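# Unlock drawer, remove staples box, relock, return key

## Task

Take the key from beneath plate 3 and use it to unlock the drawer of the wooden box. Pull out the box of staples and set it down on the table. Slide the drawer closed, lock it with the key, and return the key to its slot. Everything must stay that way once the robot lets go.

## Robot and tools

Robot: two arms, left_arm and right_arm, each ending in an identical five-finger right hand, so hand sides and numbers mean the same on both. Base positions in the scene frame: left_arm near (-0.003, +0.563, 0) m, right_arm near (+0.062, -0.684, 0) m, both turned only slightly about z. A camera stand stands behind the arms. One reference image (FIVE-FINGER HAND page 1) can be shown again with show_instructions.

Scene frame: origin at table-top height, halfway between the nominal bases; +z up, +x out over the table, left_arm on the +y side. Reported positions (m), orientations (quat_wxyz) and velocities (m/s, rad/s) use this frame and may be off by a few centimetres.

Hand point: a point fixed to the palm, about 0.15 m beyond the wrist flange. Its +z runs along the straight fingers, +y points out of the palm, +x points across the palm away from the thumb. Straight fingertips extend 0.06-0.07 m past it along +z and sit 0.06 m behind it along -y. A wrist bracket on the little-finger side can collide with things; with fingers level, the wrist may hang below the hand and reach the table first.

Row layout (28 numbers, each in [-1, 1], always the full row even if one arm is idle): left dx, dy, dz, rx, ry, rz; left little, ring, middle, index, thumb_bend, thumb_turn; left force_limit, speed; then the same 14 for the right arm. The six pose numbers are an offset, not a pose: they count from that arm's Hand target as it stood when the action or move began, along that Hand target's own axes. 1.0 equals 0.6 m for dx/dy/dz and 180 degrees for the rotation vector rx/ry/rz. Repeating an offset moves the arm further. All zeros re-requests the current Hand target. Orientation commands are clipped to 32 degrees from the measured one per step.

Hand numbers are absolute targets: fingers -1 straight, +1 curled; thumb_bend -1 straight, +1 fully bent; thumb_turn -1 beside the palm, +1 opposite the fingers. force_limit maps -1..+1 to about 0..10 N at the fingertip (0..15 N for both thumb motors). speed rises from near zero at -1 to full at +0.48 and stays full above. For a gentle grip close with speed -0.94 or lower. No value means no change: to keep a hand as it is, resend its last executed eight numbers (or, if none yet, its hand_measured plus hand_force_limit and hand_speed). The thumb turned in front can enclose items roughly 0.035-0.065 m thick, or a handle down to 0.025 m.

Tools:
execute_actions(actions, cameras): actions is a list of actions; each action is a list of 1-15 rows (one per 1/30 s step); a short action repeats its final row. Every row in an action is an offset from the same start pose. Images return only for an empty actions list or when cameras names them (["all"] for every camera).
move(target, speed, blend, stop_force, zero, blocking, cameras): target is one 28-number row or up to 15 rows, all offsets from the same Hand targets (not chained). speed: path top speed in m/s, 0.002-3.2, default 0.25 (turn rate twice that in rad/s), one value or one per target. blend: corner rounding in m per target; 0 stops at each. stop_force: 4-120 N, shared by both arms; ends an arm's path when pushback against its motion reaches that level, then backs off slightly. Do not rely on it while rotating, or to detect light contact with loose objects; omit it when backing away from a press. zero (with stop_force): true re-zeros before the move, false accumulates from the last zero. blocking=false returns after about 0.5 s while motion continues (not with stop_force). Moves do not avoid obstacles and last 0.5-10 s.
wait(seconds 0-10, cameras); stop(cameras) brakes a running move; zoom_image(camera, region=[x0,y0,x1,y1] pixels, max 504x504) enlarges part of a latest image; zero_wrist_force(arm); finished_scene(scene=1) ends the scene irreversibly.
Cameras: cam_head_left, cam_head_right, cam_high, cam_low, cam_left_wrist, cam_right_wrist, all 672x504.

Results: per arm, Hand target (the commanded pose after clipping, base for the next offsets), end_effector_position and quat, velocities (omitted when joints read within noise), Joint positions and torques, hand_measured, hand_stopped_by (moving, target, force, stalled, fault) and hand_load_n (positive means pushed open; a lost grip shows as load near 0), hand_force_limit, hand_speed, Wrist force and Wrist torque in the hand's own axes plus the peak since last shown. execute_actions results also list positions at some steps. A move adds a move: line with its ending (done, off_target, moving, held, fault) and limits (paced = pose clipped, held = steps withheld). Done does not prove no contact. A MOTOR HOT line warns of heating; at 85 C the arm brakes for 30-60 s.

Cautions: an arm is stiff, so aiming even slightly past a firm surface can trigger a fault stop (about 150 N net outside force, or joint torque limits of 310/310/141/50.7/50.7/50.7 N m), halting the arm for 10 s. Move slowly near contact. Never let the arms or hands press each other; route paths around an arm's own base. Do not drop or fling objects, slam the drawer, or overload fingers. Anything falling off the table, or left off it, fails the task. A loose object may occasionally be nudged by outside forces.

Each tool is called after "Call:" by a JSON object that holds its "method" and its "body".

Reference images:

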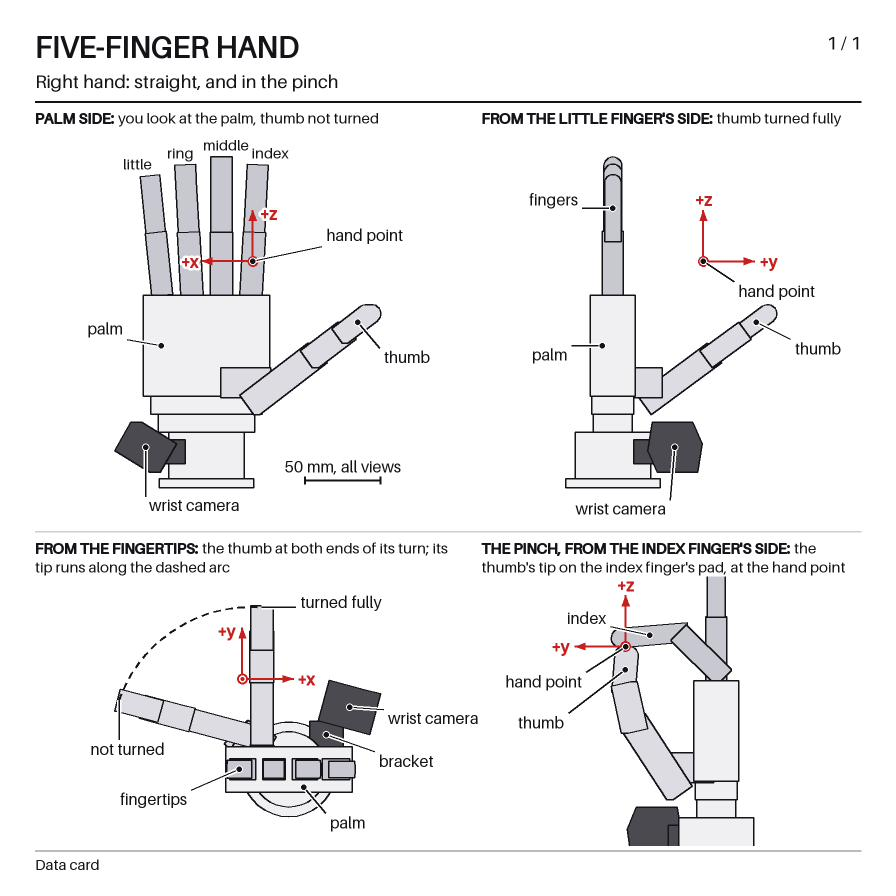

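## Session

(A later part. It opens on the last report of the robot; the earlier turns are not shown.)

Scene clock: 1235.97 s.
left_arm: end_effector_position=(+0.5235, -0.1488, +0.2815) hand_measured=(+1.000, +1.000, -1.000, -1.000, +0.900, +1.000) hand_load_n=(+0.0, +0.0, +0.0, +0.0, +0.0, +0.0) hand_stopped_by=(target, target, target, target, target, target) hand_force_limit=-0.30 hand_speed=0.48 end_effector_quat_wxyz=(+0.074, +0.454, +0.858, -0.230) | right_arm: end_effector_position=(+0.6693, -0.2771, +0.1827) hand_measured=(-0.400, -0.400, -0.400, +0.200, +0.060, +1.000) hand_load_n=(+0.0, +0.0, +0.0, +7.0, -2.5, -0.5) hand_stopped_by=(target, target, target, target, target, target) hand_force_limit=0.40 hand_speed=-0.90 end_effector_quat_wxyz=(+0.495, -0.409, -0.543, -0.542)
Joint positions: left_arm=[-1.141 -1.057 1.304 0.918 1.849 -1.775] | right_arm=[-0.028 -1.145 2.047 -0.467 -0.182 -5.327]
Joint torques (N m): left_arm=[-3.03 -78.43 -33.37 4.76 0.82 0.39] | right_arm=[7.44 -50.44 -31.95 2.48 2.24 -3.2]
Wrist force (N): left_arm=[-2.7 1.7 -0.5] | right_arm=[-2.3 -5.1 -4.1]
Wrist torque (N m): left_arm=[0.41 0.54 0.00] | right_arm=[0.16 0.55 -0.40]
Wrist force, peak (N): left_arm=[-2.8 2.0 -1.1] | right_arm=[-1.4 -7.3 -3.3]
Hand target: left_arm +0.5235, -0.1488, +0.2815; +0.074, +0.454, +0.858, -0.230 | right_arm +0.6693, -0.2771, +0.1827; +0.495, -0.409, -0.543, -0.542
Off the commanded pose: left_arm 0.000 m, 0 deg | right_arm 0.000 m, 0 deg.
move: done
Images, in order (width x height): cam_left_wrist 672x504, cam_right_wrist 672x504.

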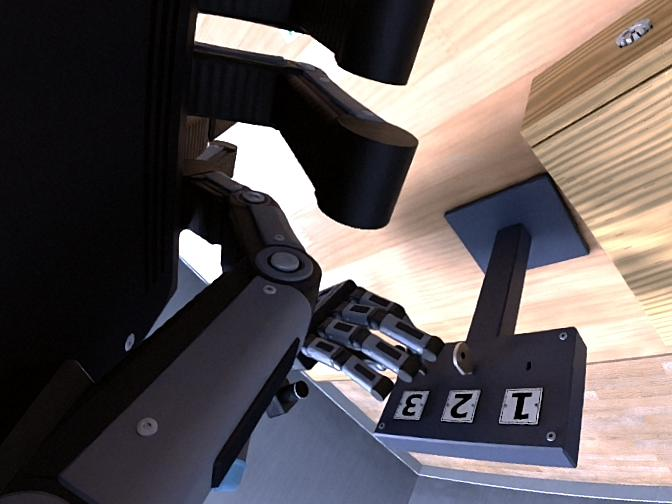

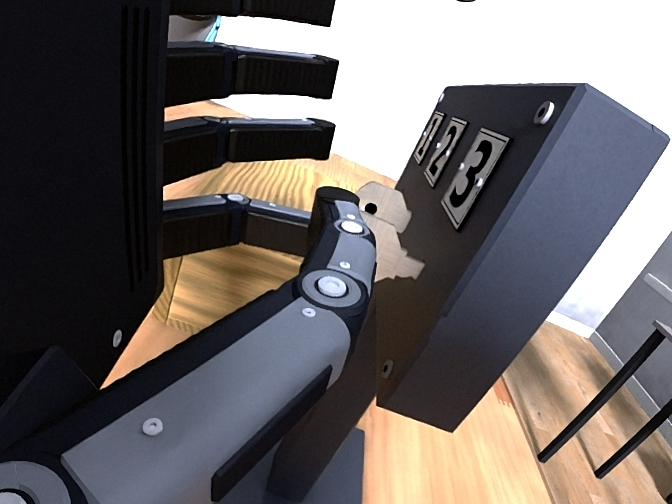

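Call:
{"method": "move", "body": {"target": [0,0,0,0,0,0,1,1,-1,-1,0.9,1,-0.3,0.48, -0.0001,0.0025,-0.00025,0,0,0,-0.4,-0.4,-0.4,0.202,0.06,1,0.4,-0.9], "speed": 0.01, "stop_force": 4, "cameras": ["cam_left_wrist","cam_right_wrist"]}}

Call:
{"method": "zoom_image", "body": {"camera": "cam_left_wrist", "region": [414, 362, 430, 378]}}

Call:
{"method": "zoom_image", "body": {"camera": "cam_right_wrist", "region": [395, 240, 450, 290]}}

Scene clock: 1237.77 s.
left_arm: end_effector_position=(+0.5235, -0.1488, +0.2815) hand_measured=(+1.000, +1.000, -1.000, -1.000, +0.900, +1.000) hand_load_n=(+0.0, +0.0, -0.5, +0.0, +0.0, +0.0) hand_stopped_by=(target, target, target, target, target, target) hand_force_limit=-0.30 hand_speed=0.48 end_effector_quat_wxyz=(+0.074, +0.454, +0.858, -0.230) | right_arm: end_effector_position=(+0.6705, -0.2771, +0.1828) hand_measured=(-0.400, -0.400, -0.400, +0.200, +0.062, +1.000) hand_load_n=(+0.0, +0.0, +0.0, +7.0, -4.5, -1.0) hand_stopped_by=(target, target, target, target, target, target) hand_force_limit=0.40 hand_speed=-0.90 end_effector_quat_wxyz=(+0.495, -0.409, -0.543, -0.542)
Joint positions: left_arm=[-1.141 -1.057 1.304 0.918 1.849 -1.775] | right_arm=[-0.028 -1.143 2.045 -0.465 -0.182 -5.327]
Joint torques (N m): left_arm=[-2.53 -78.24 -33.24 4.83 0.91 0.22] | right_arm=[0.54 -74.95 -13.54 -1.04 2.22 -1.01]
Wrist force (N): left_arm=[-2.7 1.6 -0.7] | right_arm=[-1.9 -7.4 -5.0]
Wrist torque (N m): left_arm=[0.39 0.53 0.00] | right_arm=[0.12 0.61 -0.39]
Wrist force, peak (N): left_arm=[-2.9 2.0 -1.3] | right_arm=[-2.1 -9.9 -5.2]
Hand target: left_arm +0.5235, -0.1488, +0.2815; +0.074, +0.454, +0.858, -0.230 | right_arm +0.6705, -0.2771, +0.1828; +0.495, -0.409, -0.543, -0.542
Off the commanded pose: left_arm 0.000 m, 0 deg | right_arm 0.000 m, 0 deg.
move: contact (right_arm)
Images, in order (width x height): cam_left_wrist 672x504, cam_right_wrist 672x504.

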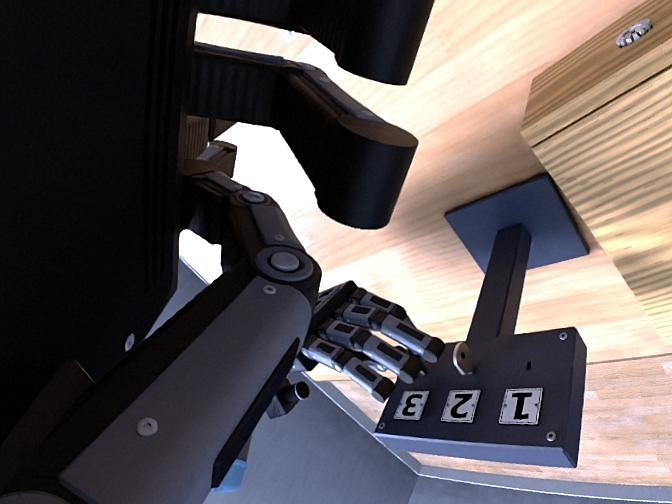

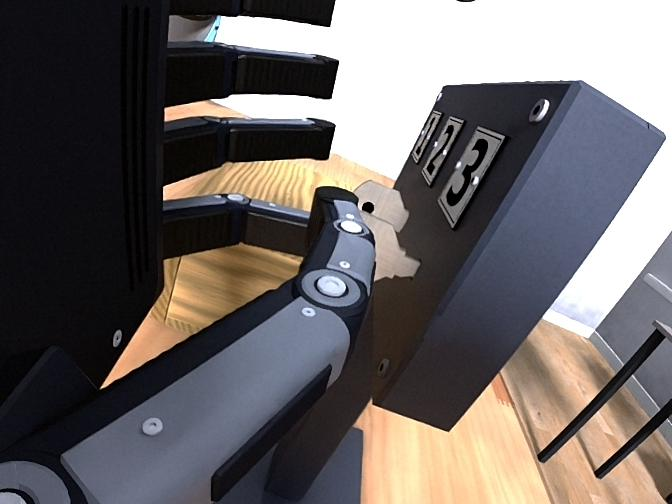

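Scaled by 31.500 from the camera's 672x504 image, which has a finer 960x720 frame.

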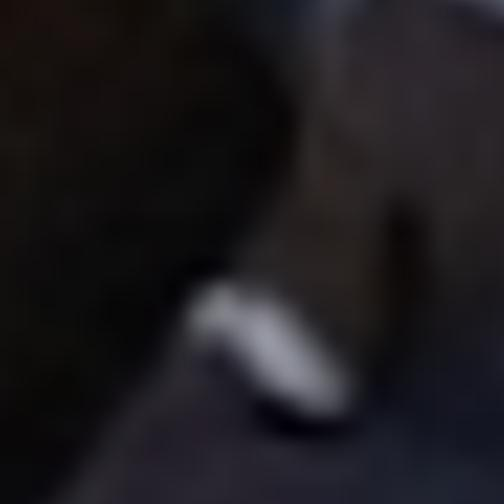

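Scaled by 9.164 from the camera's 672x504 image, which has a finer 960x720 frame.

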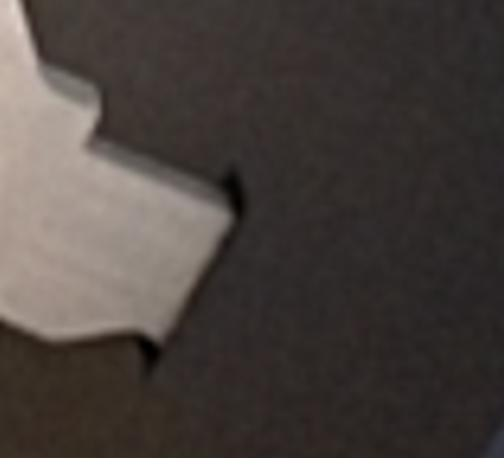

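Call:
{"method": "move", "body": {"target": [0,0,0,0,0,0,1,1,-1,-1,0.9,1,-0.3,0.48, 0,0,0,0,0,0,-0.4,-0.4,-0.4,0.1,0.06,1,0.4,-0.9], "speed": 0.01, "cameras": ["cam_left_wrist","cam_right_wrist"]}}

Call:
{"method": "zoom_image", "body": {"camera": "cam_left_wrist", "region": [404, 350, 434, 380]}}

Call:
{"method": "zoom_image", "body": {"camera": "cam_right_wrist", "region": [340, 180, 450, 290]}}

Scene clock: 1239.87 s.
left_arm: end_effector_position=(+0.5235, -0.1488, +0.2815) hand_measured=(+1.000, +1.000, -1.000, -1.000, +0.900, +1.000) hand_load_n=(+0.0, +0.0, +0.0, +0.0, +0.0, +0.0) hand_stopped_by=(target, target, target, target, target, target) hand_force_limit=-0.30 hand_speed=0.48 end_effector_quat_wxyz=(+0.074, +0.454, +0.858, -0.230) | right_arm: end_effector_position=(+0.6705, -0.2771, +0.1828) hand_measured=(-0.400, -0.400, -0.400, +0.100, +0.062, +1.000) hand_load_n=(+0.0, +0.0, +0.0, +0.0, -5.0, -0.5) hand_stopped_by=(target, target, target, target, target, target) hand_force_limit=0.40 hand_speed=-0.90 end_effector_quat_wxyz=(+0.495, -0.409, -0.543, -0.542)
Joint positions: left_arm=[-1.141 -1.057 1.304 0.918 1.849 -1.775] | right_arm=[-0.028 -1.143 2.045 -0.465 -0.182 -5.327]
Joint torques (N m): left_arm=[-2.12 -78.99 -32.48 4.94 0.6 0.3] | right_arm=[-5.51 -81.22 -14.64 0.18 0.91 2.11]
Wrist force (N): left_arm=[-2.4 1.5 -0.8] | right_arm=[-2.4 -5.3 -9.5]
Wrist torque (N m): left_arm=[0.40 0.49 0.01] | right_arm=[0.15 0.56 -0.36]
Wrist force, peak (N): left_arm=[-3.1 1.9 -1.1] | right_arm=[-2.5 -5.2 -9.8]
Hand target: left_arm +0.5235, -0.1488, +0.2815; +0.074, +0.454, +0.858, -0.230 | right_arm +0.6705, -0.2771, +0.1828; +0.495, -0.409, -0.543, -0.542
Off the commanded pose: left_arm 0.000 m, 0 deg | right_arm 0.000 m, 0 deg.
move: done
Images, in order (width x height): cam_left_wrist 672x504, cam_right_wrist 672x504.

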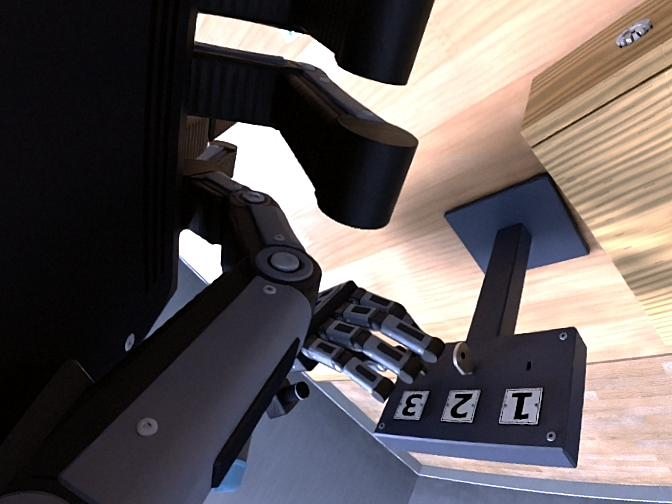

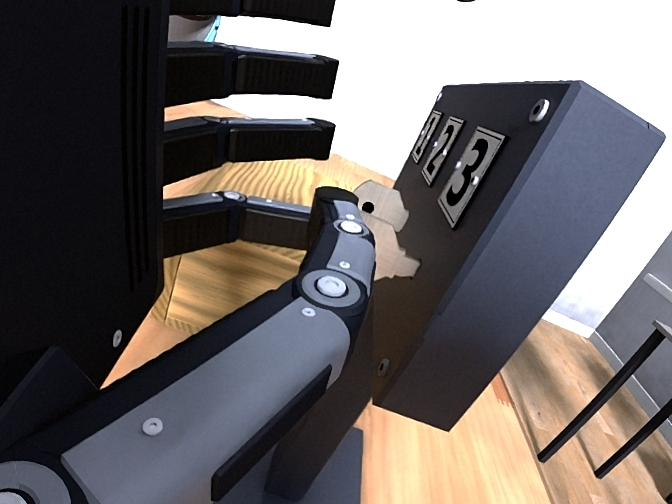

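Scaled by 16.800 from the camera's 672x504 image, which has a finer 960x720 frame.

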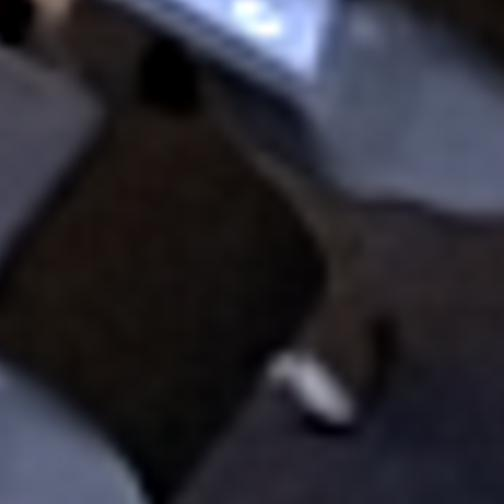

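Scaled by 4.582 from the camera's 672x504 image, which has a finer 960x720 frame.

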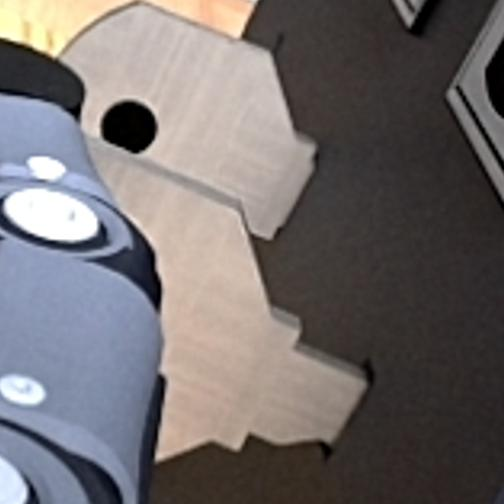

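Call:
{"method": "move", "body": {"target": [0,0,0,0,0,0,1,1,-1,-1,0.9,1,-0.3,0.48, 0.00008,-0.00008,-0.00083,0,0,0,-0.4,-0.4,-0.4,0.1,0.06,1,0.4,-0.9], "speed": 0.01}}

Call:
{"method": "move", "body": {"target": [0,0,0,0,0,0,1,1,-1,-1,0.9,1,-0.3,0.48, 0.00008,-0.00008,-0.00083,0,0,0,-0.4,-0.4,-0.4,0.1,0.06,1,0.4,-0.9], "speed": 0.01}}

Scene clock: 1240.93 s.
left_arm: end_effector_position=(+0.5235, -0.1488, +0.2815) hand_measured=(+1.000, +1.000, -1.000, -1.000, +0.900, +1.000) hand_load_n=(+0.0, +0.0, +0.0, -0.5, +0.0, +0.0) hand_stopped_by=(target, target, target, target, target, target) hand_force_limit=-0.30 hand_speed=0.48 end_effector_quat_wxyz=(+0.074, +0.454, +0.858, -0.230) | right_arm: end_effector_position=(+0.6705, -0.2776, +0.1828) hand_measured=(-0.400, -0.400, -0.400, +0.100, +0.060, +1.000) hand_load_n=(+0.0, +0.5, +0.0, +0.0, -1.5, +0.0) hand_stopped_by=(target, target, target, target, target, target) hand_force_limit=0.40 hand_speed=-0.90 end_effector_quat_wxyz=(+0.495, -0.409, -0.543, -0.542)
Joint positions: left_arm=[-1.141 -1.057 1.304 0.918 1.849 -1.775] | right_arm=[-0.029 -1.144 2.045 -0.468 -0.183 -5.325]
Joint torques (N m): left_arm=[-1.46 -78.44 -33.21 4.85 0.63 0.41] | right_arm=[-9.65 -82.45 -10.95 0.28 -2.46 2.45]
Wrist force (N): left_arm=[-2.4 1.3 -0.8] | right_arm=[-2.6 -1.8 -5.4]
Wrist torque (N m): left_arm=[0.36 0.50 0.00] | right_arm=[0.17 0.52 -0.41]
Wrist force, peak (N): left_arm=[-2.8 1.8 -0.8] | right_arm=[-2.2 -5.3 -9.6]
Hand target: left_arm +0.5235, -0.1488, +0.2815; +0.074, +0.454, +0.858, -0.230 | right_arm +0.6705, -0.2776, +0.1828; +0.495, -0.409, -0.543, -0.542
Off the commanded pose: left_arm 0.000 m, 0 deg | right_arm 0.000 m, 0 deg.
move: done

Scene clock: 1241.63 s.
left_arm: end_effector_position=(+0.5235, -0.1488, +0.2815) hand_measured=(+1.000, +1.000, -1.000, -1.000, +0.900, +1.000) hand_load_n=(+0.0, +0.0, +0.0, +0.0, +0.0, +0.0) hand_stopped_by=(target, target, target, target, target, target) hand_force_limit=-0.30 hand_speed=0.48 end_effector_quat_wxyz=(+0.074, +0.454, +0.858, -0.230) | right_arm: end_effector_position=(+0.6705, -0.2781, +0.1828) hand_measured=(-0.400, -0.400, -0.400, +0.100, +0.060, +1.000) hand_load_n=(+0.0, +0.0, +0.0, +0.0, +0.5, +0.0) hand_stopped_by=(target, target, target, target, target, target) hand_force_limit=0.40 hand_speed=-0.90 end_effector_quat_wxyz=(+0.495, -0.409, -0.543, -0.542)
Joint positions: left_arm=[-1.141 -1.057 1.304 0.918 1.849 -1.775] | right_arm=[-0.03 -1.145 2.046 -0.47 -0.184 -5.323]
Joint torques (N m): left_arm=[-1.73 -78.25 -32.47 4.85 0.7 0.33] | right_arm=[-8.5 -82.73 -11.1 0.06 -2.51 2.57]
Wrist force (N): left_arm=[-2.5 1.9 -1.3] | right_arm=[-2.4 -0.5 -3.9]
Wrist torque (N m): left_arm=[0.48 0.52 0.02] | right_arm=[0.14 0.46 -0.39]
Wrist force, peak (N): left_arm=[-3.2 1.7 -1.1] | right_arm=[-2.9 -1.9 -5.1]
Hand target: left_arm +0.5235, -0.1488, +0.2815; +0.074, +0.454, +0.858, -0.230 | right_arm +0.6705, -0.2781, +0.1828; +0.495, -0.409, -0.543, -0.542
Off the commanded pose: left_arm 0.000 m, 0 deg | right_arm 0.000 m, 0 deg.
move: done

Call:
{"method": "wait", "body": {"seconds": 0.2, "cameras": ["cam_left_wrist","cam_right_wrist","cam_low","cam_high"]}}

Call:
{"method": "zoom_image", "body": {"camera": "cam_left_wrist", "region": [384, 340, 434, 380]}}

Call:
{"method": "zoom_image", "body": {"camera": "cam_right_wrist", "region": [340, 180, 450, 290]}}

Scene clock: 1242.10 s.
left_arm: end_effector_position=(+0.5235, -0.1488, +0.2815) hand_measured=(+1.000, +1.000, -1.000, -1.000, +0.900, +1.000) hand_load_n=(+0.0, +0.0, +0.0, +0.0, +0.0, +0.0) hand_stopped_by=(target, target, target, target, target, target) hand_force_limit=-0.30 hand_speed=0.48 end_effector_quat_wxyz=(+0.074, +0.454, +0.858, -0.230) | right_arm: end_effector_position=(+0.6705, -0.2781, +0.1828) hand_measured=(-0.400, -0.400, -0.400, +0.100, +0.060, +1.000) hand_load_n=(+0.0, +0.0, +0.0, +0.0, +0.0, +0.5) hand_stopped_by=(target, target, target, target, target, target) hand_force_limit=0.40 hand_speed=-0.90 end_effector_quat_wxyz=(+0.495, -0.409, -0.543, -0.542)
Joint positions: left_arm=[-1.141 -1.057 1.304 0.918 1.849 -1.775] | right_arm=[-0.03 -1.145 2.046 -0.47 -0.184 -5.323]
Joint torques (N m): left_arm=[-0.54 -78.7 -32.47 5.06 0.58 0.2] | right_arm=[-4.85 -79.8 -12.03 1 -1.76 1.65]
Wrist force (N): left_arm=[-2.5 1.6 -0.7] | right_arm=[-2.8 -0.3 -3.9]
Wrist torque (N m): left_arm=[0.39 0.52 0.01] | right_arm=[0.17 0.53 -0.42]
Wrist force, peak (N): left_arm=[-2.8 1.7 -0.8] | right_arm=[-3.1 -0.5 -4.0]
Hand target: left_arm +0.5235, -0.1488, +0.2815; +0.074, +0.454, +0.858, -0.230 | right_arm +0.6705, -0.2781, +0.1828; +0.495, -0.409, -0.543, -0.542
Off the commanded pose: left_arm 0.000 m, 0 deg | right_arm 0.000 m, 0 deg.
wait: 0.20 s; at rest from the start
Images, in order (width x height): cam_high 672x504, cam_low 672x504, cam_left_wrist 672x504, cam_right_wrist 672x504.

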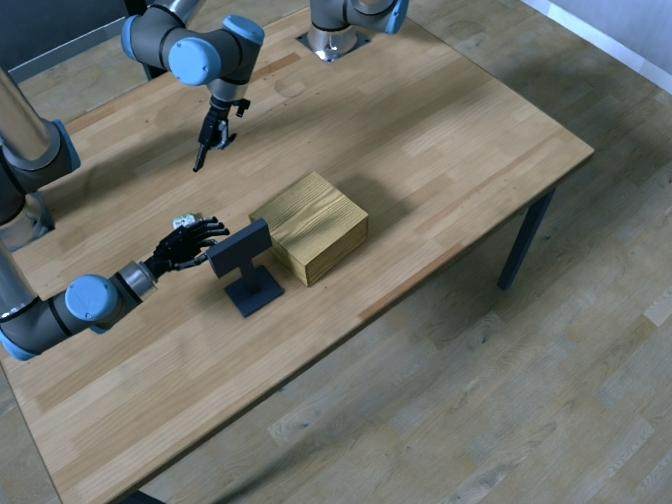

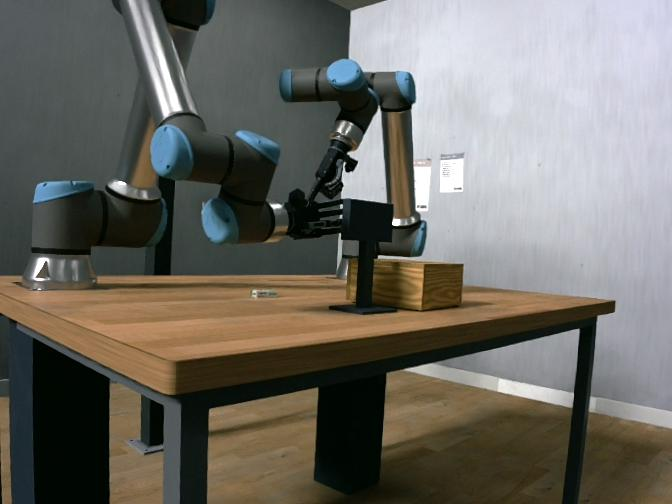

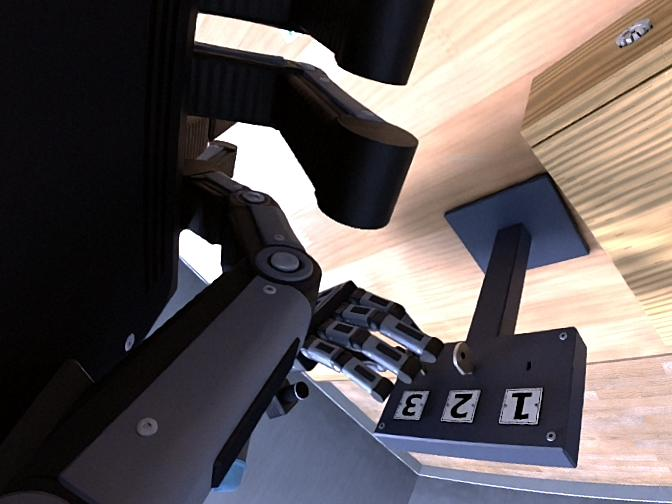

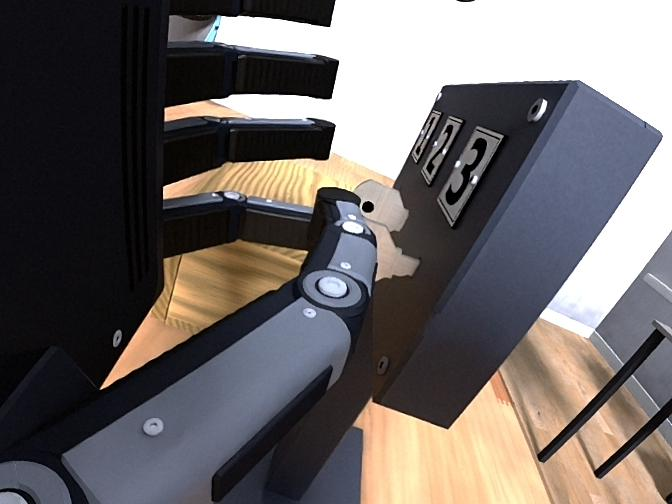

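Scaled by 10.080 from the camera's 672x504 image, which has a finer 960x720 frame.

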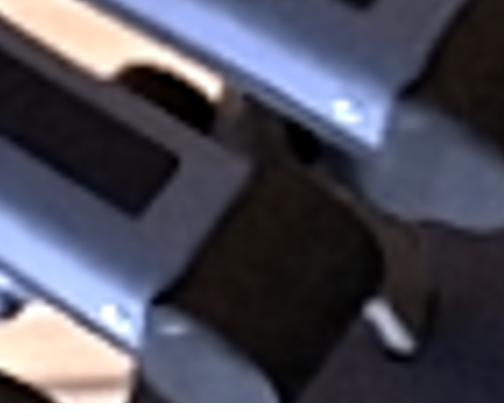

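Scaled by 4.582 from the camera's 672x504 image, which has a finer 960x720 frame.

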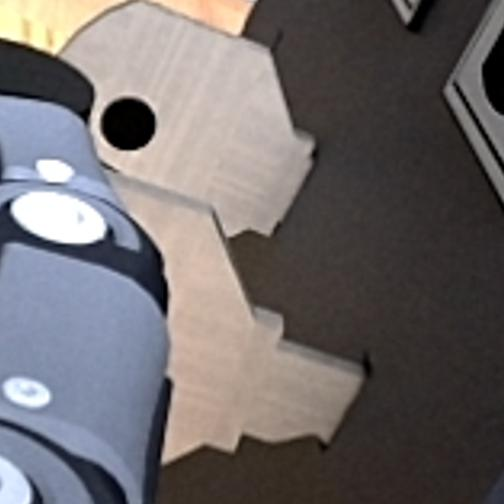

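Call:
{"method": "move", "body": {"target": [0,0,0,0,0,0,1,1,-1,-1,0.9,1,-0.3,0.48, -0.00005,0.00005,0.0005,0,0,0,-0.4,-0.4,-0.4,0.18,0.06,1,0.4,-0.9], "speed": 0.01}}

Call:
{"method": "move", "body": {"target": [0,0,0,0,0,0,1,1,-1,-1,0.9,1,-0.3,0.48, -0.00005,0.00005,0.0005,0,0,0,-0.4,-0.4,-0.4,0.19,0.06,1,0.4,-0.9], "speed": 0.01}}

Scene clock: 1243.67 s.
left_arm: end_effector_position=(+0.5235, -0.1488, +0.2815) hand_measured=(+1.000, +1.000, -1.000, -1.000, +0.900, +1.000) hand_load_n=(+0.0, +0.0, +0.0, +0.0, +0.0, +0.0) hand_stopped_by=(target, target, target, target, target, target) hand_force_limit=-0.30 hand_speed=0.48 end_effector_quat_wxyz=(+0.074, +0.454, +0.858, -0.230) | right_arm: end_effector_position=(+0.6705, -0.2778, +0.1828) hand_measured=(-0.400, -0.400, -0.400, +0.180, +0.060, +1.000) hand_load_n=(+0.0, +0.0, +0.0, +2.0, +0.5, +0.0) hand_stopped_by=(target, target, target, target, target, target) hand_force_limit=0.40 hand_speed=-0.90 end_effector_quat_wxyz=(+0.495, -0.409, -0.543, -0.542)
Joint positions: left_arm=[-1.141 -1.057 1.304 0.918 1.849 -1.775] | right_arm=[-0.029 -1.144 2.045 -0.468 -0.183 -5.325]
Joint torques (N m): left_arm=[-0.54 -77.78 -32.92 5.06 0.79 0.14] | right_arm=[6.45 -50.86 -36.53 3.86 1.33 -2.99]
Wrist force (N): left_arm=[-2.6 1.7 -1.0] | right_arm=[-2.6 -1.0 -3.8]
Wrist torque (N m): left_arm=[0.43 0.54 0.00] | right_arm=[0.14 0.52 -0.24]
Wrist force, peak (N): left_arm=[-2.9 1.6 -1.5] | right_arm=[-3.1 -0.4 -4.1]
Hand target: left_arm +0.5235, -0.1488, +0.2815; +0.074, +0.454, +0.858, -0.230 | right_arm +0.6705, -0.2778, +0.1828; +0.495, -0.409, -0.543, -0.542
Off the commanded pose: left_arm 0.000 m, 0 deg | right_arm 0.000 m, 0 deg.
move: done

Scene clock: 1244.37 s.
left_arm: end_effector_position=(+0.5235, -0.1488, +0.2815) hand_measured=(+1.000, +1.000, -1.000, -1.000, +0.900, +1.000) hand_load_n=(+0.0, +0.0, +0.0, +0.0, +0.0, +0.0) hand_stopped_by=(target, target, target, target, target, target) hand_force_limit=-0.30 hand_speed=0.48 end_effector_quat_wxyz=(+0.074, +0.454, +0.858, -0.230) | right_arm: end_effector_position=(+0.6705, -0.2775, +0.1828) hand_measured=(-0.400, -0.400, -0.400, +0.188, +0.060, +1.000) hand_load_n=(+0.0, +0.0, +0.0, +4.0, +1.0, -0.5) hand_stopped_by=(target, target, target, target, target, target) hand_force_limit=0.40 hand_speed=-0.90 end_effector_quat_wxyz=(+0.495, -0.409, -0.543, -0.542)
Joint positions: left_arm=[-1.141 -1.057 1.304 0.918 1.849 -1.775] | right_arm=[-0.028 -1.144 2.045 -0.467 -0.183 -5.326]
Joint torques (N m): left_arm=[0.15 -79.32 -32.58 4.94 0.56 0.1] | right_arm=[7.22 -51.7 -37.63 3.42 1.53 -2.58]
Wrist force (N): left_arm=[-2.1 1.3 -0.9] | right_arm=[-2.4 -0.9 -3.8]
Wrist torque (N m): left_arm=[0.36 0.45 0.02] | right_arm=[0.15 0.53 -0.24]
Wrist force, peak (N): left_arm=[-2.8 1.9 -0.9] | right_arm=[-2.6 -1.0 -4.2]
Hand target: left_arm +0.5235, -0.1488, +0.2815; +0.074, +0.454, +0.858, -0.230 | right_arm +0.6705, -0.2775, +0.1828; +0.495, -0.409, -0.543, -0.542
Off the commanded pose: left_arm 0.000 m, 0 deg | right_arm 0.000 m, 0 deg.
move: done

Call:
{"method": "move", "body": {"target": [[0,0,0,0,0,0,1,1,-1,-1,0.9,1,-0.3,0.48, -0.00002,0.00002,0.0002,0,0,0,-0.4,-0.4,-0.4,0.197,0.06,1,0.4,-0.9]], "speed": 0.01}}

Call:
{"method": "move", "body": {"target": [0,0,0,0,0,0,1,1,-1,-1,0.9,1,-0.3,0.48, -0.0006,0.00326,-0.00039,0,0,0,-0.4,-0.4,-0.4,0.197,0.06,1,0.4,-0.9], "speed": 0.01, "stop_force": 6, "cameras": ["cam_left_wrist","cam_right_wrist"]}}

Call:
{"method": "zoom_image", "body": {"camera": "cam_left_wrist", "region": [404, 350, 434, 380]}}

Call:
{"method": "zoom_image", "body": {"camera": "cam_right_wrist", "region": [340, 180, 450, 290]}}

Scene clock: 1245.43 s.
left_arm: end_effector_position=(+0.5235, -0.1488, +0.2815) hand_measured=(+1.000, +1.000, -1.000, -1.000, +0.900, +1.000) hand_load_n=(+0.0, +0.0, +0.0, +0.0, +0.0, +0.0) hand_stopped_by=(target, target, target, target, target, target) hand_force_limit=-0.30 hand_speed=0.48 end_effector_quat_wxyz=(+0.074, +0.454, +0.858, -0.230) | right_arm: end_effector_position=(+0.6705, -0.2774, +0.1828) hand_measured=(-0.400, -0.400, -0.400, +0.194, +0.060, +1.000) hand_load_n=(+0.0, +0.0, +0.0, +5.5, +1.0, -0.5) hand_stopped_by=(target, target, target, target, target, target) hand_force_limit=0.40 hand_speed=-0.90 end_effector_quat_wxyz=(+0.495, -0.409, -0.543, -0.542)
Joint positions: left_arm=[-1.141 -1.057 1.304 0.918 1.849 -1.775] | right_arm=[-0.028 -1.144 2.045 -0.467 -0.183 -5.326]
Joint torques (N m): left_arm=[-1.09 -77.09 -32.49 5.11 0.51 0.21] | right_arm=[7.05 -49.79 -37.98 3.66 1.66 -3.16]
Wrist force (N): left_arm=[-2.6 1.9 -0.7] | right_arm=[-2.6 -1.5 -4.4]
Wrist torque (N m): left_arm=[0.45 0.53 0.01] | right_arm=[0.16 0.57 -0.26]
Wrist force, peak (N): left_arm=[-2.8 1.7 -1.3] | right_arm=[-2.4 -1.5 -4.5]
Hand target: left_arm +0.5235, -0.1488, +0.2815; +0.074, +0.454, +0.858, -0.230 | right_arm +0.6705, -0.2774, +0.1828; +0.495, -0.409, -0.543, -0.542
Off the commanded pose: left_arm 0.000 m, 0 deg | right_arm 0.000 m, 0 deg.
move: done

Scene clock: 1246.50 s.
left_arm: end_effector_position=(+0.5235, -0.1488, +0.2815) hand_measured=(+1.000, +1.000, -1.000, -1.000, +0.900, +1.000) hand_load_n=(+0.0, +0.0, +0.0, +0.0, +0.0, +0.0) hand_stopped_by=(target, target, target, target, target, target) hand_force_limit=-0.30 hand_speed=0.48 end_effector_quat_wxyz=(+0.074, +0.454, +0.858, -0.230) | right_arm: end_effector_position=(+0.6725, -0.2774, +0.1828) hand_measured=(-0.400, -0.400, -0.400, +0.194, +0.060, +1.000) hand_load_n=(+0.0, +0.0, +0.0, +5.5, -3.0, -1.0) hand_stopped_by=(target, target, target, target, target, target) hand_force_limit=0.40 hand_speed=-0.90 end_effector_quat_wxyz=(+0.495, -0.409, -0.543, -0.542)
Joint positions: left_arm=[-1.141 -1.057 1.304 0.918 1.849 -1.775] | right_arm=[-0.028 -1.141 2.041 -0.465 -0.182 -5.327]
Joint torques (N m): left_arm=[-1.65 -78.42 -32.28 4.91 0.56 0.09] | right_arm=[6.09 -60.08 -30.35 1.88 2.9 -2.97]
Wrist force (N): left_arm=[-2.7 1.7 -0.7] | right_arm=[-1.3 -7.2 -4.4]
Wrist torque (N m): left_arm=[0.41 0.54 0.00] | right_arm=[0.15 0.54 -0.28]
Wrist force, peak (N): left_arm=[-2.8 1.8 -1.3] | right_arm=[-1.4 -7.6 -4.4]
Hand target: left_arm +0.5235, -0.1488, +0.2815; +0.074, +0.454, +0.858, -0.230 | right_arm +0.6725, -0.2774, +0.1828; +0.495, -0.409, -0.543, -0.542
Off the commanded pose: left_arm 0.000 m, 0 deg | right_arm 0.000 m, 0 deg.
move: done
Images, in order (width x height): cam_left_wrist 672x504, cam_right_wrist 672x504.

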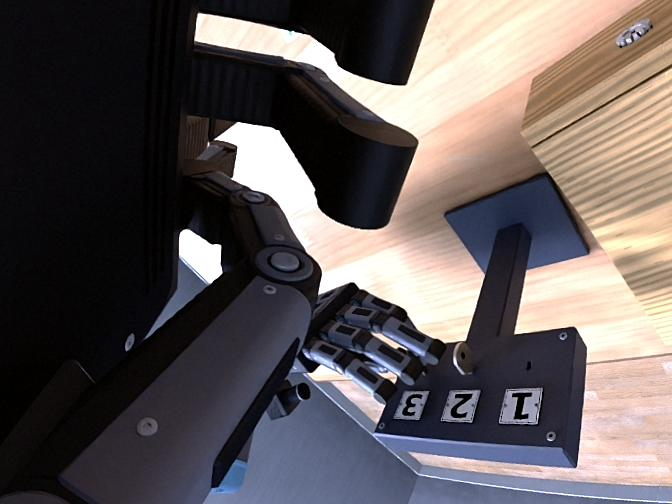

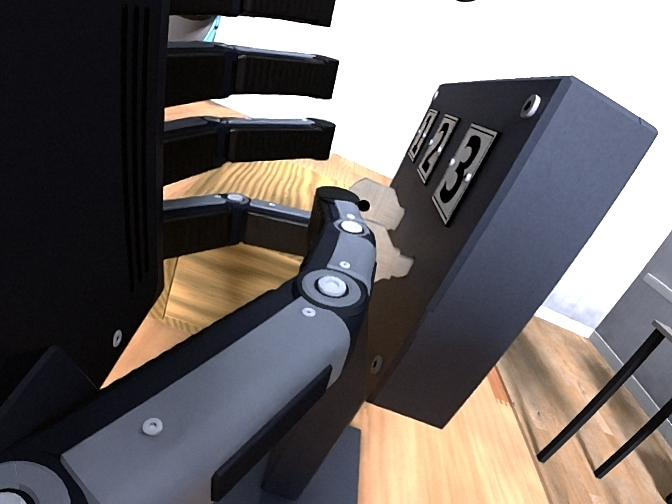

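Scaled by 16.800 from the camera's 672x504 image, which has a finer 960x720 frame.

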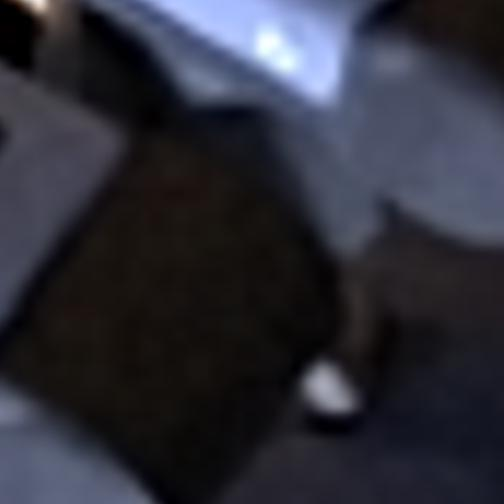

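Scaled by 4.582 from the camera's 672x504 image, which has a finer 960x720 frame.

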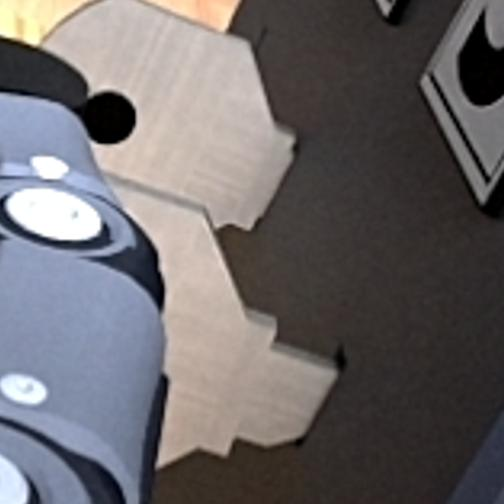

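Call:
{"method": "move", "body": {"target": [0,0,0,0,0,0,1,1,-1,-1,0.9,1,-0.3,0.48, 0.00065,0.00012,0.00005,0,0,0,-0.4,-0.4,-0.4,0.197,0.06,1,0.4,-0.9], "speed": 0.01}}

Call:
{"method": "move", "body": {"target": [0,0,0,0,0,0,1,1,-1,-1,0.9,1,-0.3,0.48, -0.00045,0.00245,-0.00029,0,0,0,-0.4,-0.4,-0.4,0.197,0.06,1,0.4,-0.9], "speed": 0.01, "stop_force": 6, "cameras": ["cam_left_wrist","cam_right_wrist"]}}

Call:
{"method": "zoom_image", "body": {"camera": "cam_right_wrist", "region": [340, 180, 450, 290]}}

Scene clock: 1247.87 s.
left_arm: end_effector_position=(+0.5235, -0.1488, +0.2815) hand_measured=(+1.000, +1.000, -1.000, -1.000, +0.900, +1.000) hand_load_n=(+0.0, +0.0, +0.0, +0.0, +0.0, +0.0) hand_stopped_by=(target, target, target, target, target, target) hand_force_limit=-0.30 hand_speed=0.48 end_effector_quat_wxyz=(+0.074, +0.454, +0.858, -0.230) | right_arm: end_effector_position=(+0.6725, -0.2774, +0.1832) hand_measured=(-0.400, -0.400, -0.400, +0.194, +0.060, +1.000) hand_load_n=(+0.0, +0.0, +0.0, +5.5, -3.0, -1.0) hand_stopped_by=(target, target, target, target, target, target) hand_force_limit=0.40 hand_speed=-0.90 end_effector_quat_wxyz=(+0.495, -0.409, -0.543, -0.542)
Joint positions: left_arm=[-1.141 -1.057 1.304 0.918 1.849 -1.775] | right_arm=[-0.028 -1.142 2.041 -0.464 -0.182 -5.327]
Joint torques (N m): left_arm=[-0.44 -78.75 -32.85 4.82 0.45 0.22] | right_arm=[2.49 -81.92 -28.26 3.48 1.8 -1.86]
Wrist force (N): left_arm=[-2.7 1.4 -0.7] | right_arm=[-2.5 -5.0 -5.0]
Wrist torque (N m): left_arm=[0.38 0.55 -0.02] | right_arm=[0.21 0.55 -0.27]
Wrist force, peak (N): left_arm=[-3.1 1.7 -0.8] | right_arm=[-1.5 -7.3 -4.7]
Hand target: left_arm +0.5235, -0.1488, +0.2815; +0.074, +0.454, +0.858, -0.230 | right_arm +0.6725, -0.2774, +0.1832; +0.495, -0.409, -0.543, -0.542
Off the commanded pose: left_arm 0.000 m, 0 deg | right_arm 0.000 m, 0 deg.
move: done

Scene clock: 1248.93 s.
left_arm: end_effector_position=(+0.5235, -0.1488, +0.2815) hand_measured=(+1.000, +1.000, -1.000, -1.000, +0.900, +1.000) hand_load_n=(+0.0, +0.0, +0.0, +0.0, +0.0, +0.0) hand_stopped_by=(target, target, target, target, target, target) hand_force_limit=-0.30 hand_speed=0.48 end_effector_quat_wxyz=(+0.074, +0.454, +0.858, -0.230) | right_arm: end_effector_position=(+0.6740, -0.2775, +0.1832) hand_measured=(-0.400, -0.400, -0.400, +0.194, +0.062, +1.000) hand_load_n=(+0.0, +0.0, +0.0, +6.0, -5.5, -1.5) hand_stopped_by=(target, target, target, target, target, target) hand_force_limit=0.40 hand_speed=-0.90 end_effector_quat_wxyz=(+0.495, -0.409, -0.543, -0.542)
Joint positions: left_arm=[-1.141 -1.057 1.304 0.918 1.849 -1.775] | right_arm=[-0.028 -1.14 2.038 -0.462 -0.182 -5.327]
Joint torques (N m): left_arm=[0.04 -77.97 -32.59 4.99 0.35 0.04] | right_arm=[7.47 -50.66 -34.42 2.32 3.47 -3.07]
Wrist force (N): left_arm=[-2.2 1.8 -1.2] | right_arm=[-1.0 -10.0 -5.6]
Wrist torque (N m): left_arm=[0.46 0.48 0.03] | right_arm=[0.10 0.59 -0.32]
Wrist force, peak (N): left_arm=[-2.9 2.1 -0.7] | right_arm=[-0.4 -10.2 -5.3]
Hand target: left_arm +0.5235, -0.1488, +0.2815; +0.074, +0.454, +0.858, -0.230 | right_arm +0.6740, -0.2775, +0.1832; +0.495, -0.409, -0.543, -0.542
Off the commanded pose: left_arm 0.000 m, 0 deg | right_arm 0.000 m, 0 deg.
move: done
Images, in order (width x height): cam_left_wrist 672x504, cam_right_wrist 672x504.

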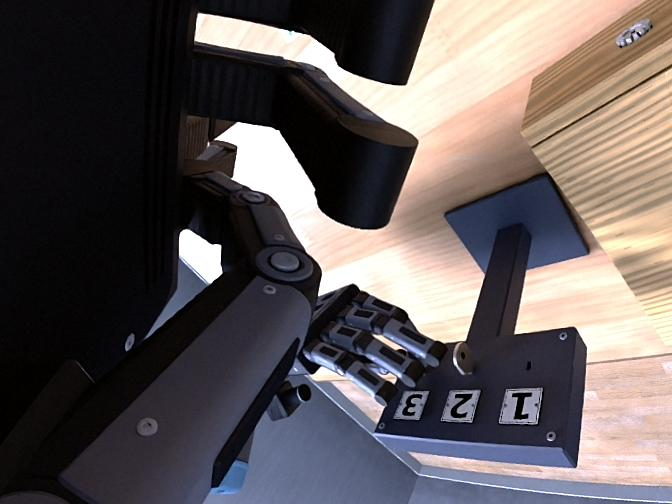

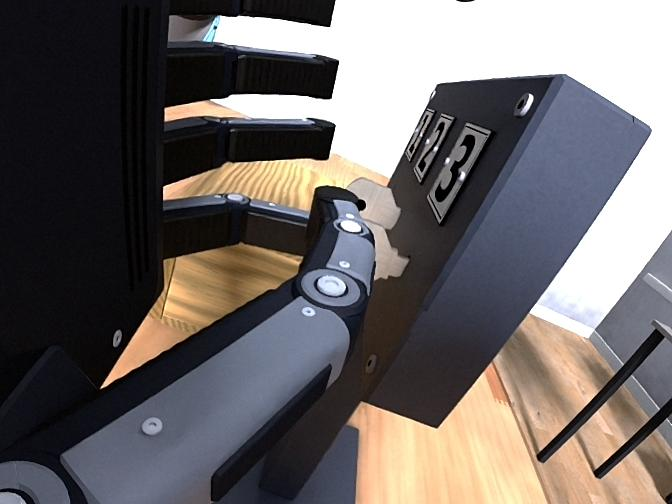

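Scaled by 4.582 from the camera's 672x504 image, which has a finer 960x720 frame.

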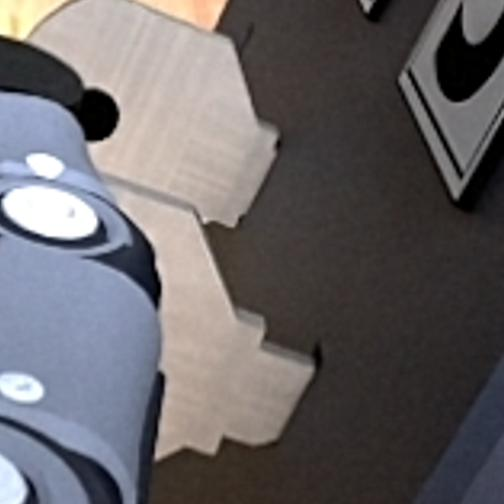

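Call:
{"method": "move", "body": {"target": [0,0,0,0,0,0,1,1,-1,-1,0.9,1,-0.3,0.48, 0.00008,-0.00008,-0.00083,0,0,0,-0.4,-0.4,-0.4,0.197,0.06,1,0.4,-0.9], "speed": 0.01}}

Call:
{"method": "move", "body": {"target": [0,0,0,0,0,0,1,1,-1,-1,0.9,1,-0.3,0.48, -0.0003,0.00163,-0.00019,0,0,0,-0.4,-0.4,-0.4,0.197,0.06,1,0.4,-0.9], "speed": 0.01, "stop_force": 6, "cameras": ["cam_left_wrist","cam_right_wrist"]}}

Call:
{"method": "zoom_image", "body": {"camera": "cam_right_wrist", "region": [340, 180, 450, 290]}}

Call:
{"method": "zoom_image", "body": {"camera": "cam_left_wrist", "region": [394, 340, 454, 400]}}

Scene clock: 1250.63 s.
left_arm: end_effector_position=(+0.5235, -0.1488, +0.2815) hand_measured=(+1.000, +1.000, -1.000, -1.000, +0.900, +1.000) hand_load_n=(+0.0, +0.0, +0.0, +0.0, +0.0, +0.0) hand_stopped_by=(target, target, target, target, target, target) hand_force_limit=-0.30 hand_speed=0.48 end_effector_quat_wxyz=(+0.074, +0.454, +0.858, -0.230) | right_arm: end_effector_position=(+0.6740, -0.2780, +0.1832) hand_measured=(-0.400, -0.400, -0.400, +0.194, +0.062, +1.000) hand_load_n=(+0.0, +0.0, +0.0, +6.0, -5.0, -1.5) hand_stopped_by=(target, target, target, target, target, target) hand_force_limit=0.40 hand_speed=-0.90 end_effector_quat_wxyz=(+0.495, -0.409, -0.543, -0.542)
Joint positions: left_arm=[-1.141 -1.057 1.304 0.918 1.849 -1.775] | right_arm=[-0.029 -1.141 2.038 -0.465 -0.183 -5.325]
Joint torques (N m): left_arm=[0.47 -78.31 -32.47 5.02 0.57 0.06] | right_arm=[-15.24 -81.71 -13.85 -0.68 -0.87 2.63]
Wrist force (N): left_arm=[-2.8 1.7 -1.0] | right_arm=[-0.4 -6.4 -2.9]
Wrist torque (N m): left_arm=[0.43 0.56 -0.01] | right_arm=[0.12 0.53 -0.43]
Wrist force, peak (N): left_arm=[-3.1 1.7 -1.3] | right_arm=[-0.8 -9.8 -5.9]
Hand target: left_arm +0.5235, -0.1488, +0.2815; +0.074, +0.454, +0.858, -0.230 | right_arm +0.6740, -0.2780, +0.1832; +0.495, -0.409, -0.543, -0.542
Off the commanded pose: left_arm 0.000 m, 0 deg | right_arm 0.000 m, 0 deg.
move: done

Scene clock: 1251.70 s.
left_arm: end_effector_position=(+0.5235, -0.1488, +0.2815) hand_measured=(+1.000, +1.000, -1.000, -1.000, +0.900, +1.000) hand_load_n=(+0.0, +0.0, +0.0, +0.0, +0.0, +0.0) hand_stopped_by=(target, target, target, target, target, target) hand_force_limit=-0.30 hand_speed=0.48 end_effector_quat_wxyz=(+0.074, +0.454, +0.858, -0.230) | right_arm: end_effector_position=(+0.6750, -0.2780, +0.1832) hand_measured=(-0.400, -0.400, -0.400, +0.194, +0.062, +1.000) hand_load_n=(+0.0, +0.0, +0.0, +7.0, -5.0, -2.0) hand_stopped_by=(target, target, target, target, target, target) hand_force_limit=0.40 hand_speed=-0.90 end_effector_quat_wxyz=(+0.495, -0.409, -0.543, -0.542)
Joint positions: left_arm=[-1.141 -1.057 1.304 0.918 1.849 -1.775] | right_arm=[-0.029 -1.139 2.036 -0.463 -0.183 -5.325]
Joint torques (N m): left_arm=[0.02 -77.47 -32.81 4.96 0.33 0.07] | right_arm=[3.67 -46.74 -39.21 2.22 2.67 -3.29]
Wrist force (N): left_arm=[-2.1 1.7 -1.3] | right_arm=[0.7 -9.5 -2.8]
Wrist torque (N m): left_arm=[0.45 0.47 0.04] | right_arm=[0.12 0.55 -0.43]
Wrist force, peak (N): left_arm=[-3.2 1.6 -1.3] | right_arm=[0.6 -9.7 -3.1]
Hand target: left_arm +0.5235, -0.1488, +0.2815; +0.074, +0.454, +0.858, -0.230 | right_arm +0.6750, -0.2780, +0.1832; +0.495, -0.409, -0.543, -0.542
Off the commanded pose: left_arm 0.000 m, 0 deg | right_arm 0.000 m, 0 deg.
move: done
Images, in order (width x height): cam_left_wrist 672x504, cam_right_wrist 672x504.

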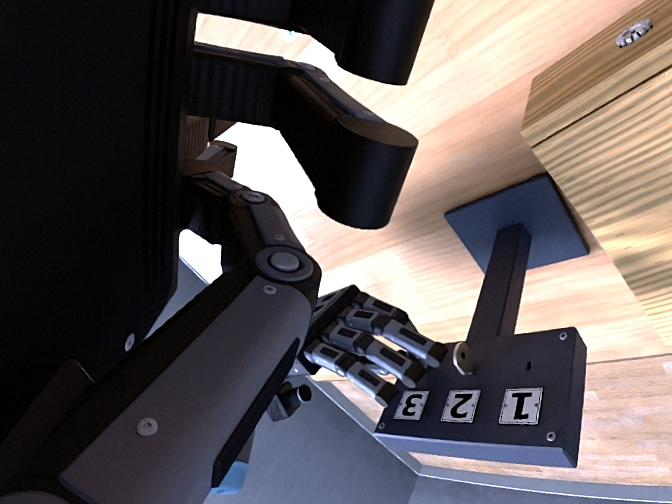

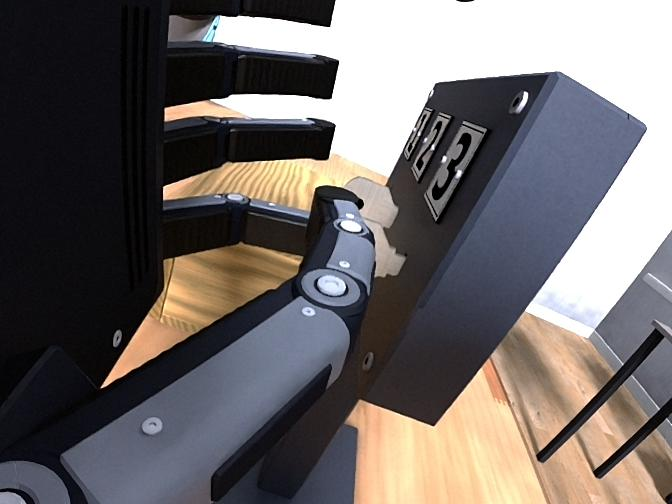

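Scaled by 4.582 from the camera's 672x504 image, which has a finer 960x720 frame.

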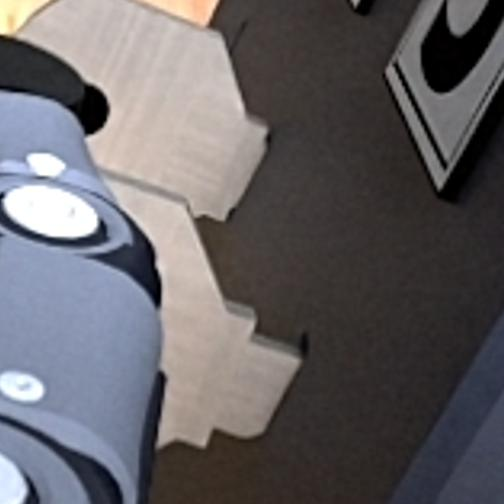

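Scaled by 8.400 from the camera's 672x504 image, which has a finer 960x720 frame.

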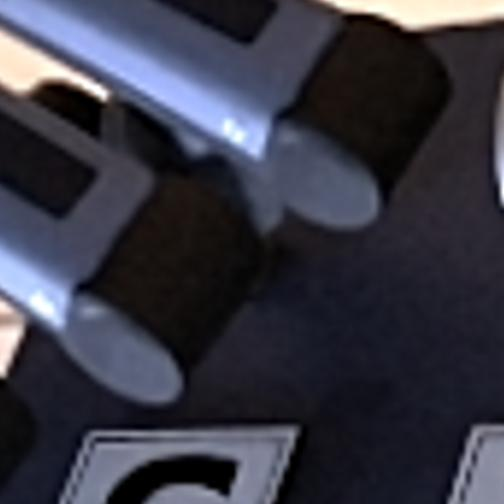

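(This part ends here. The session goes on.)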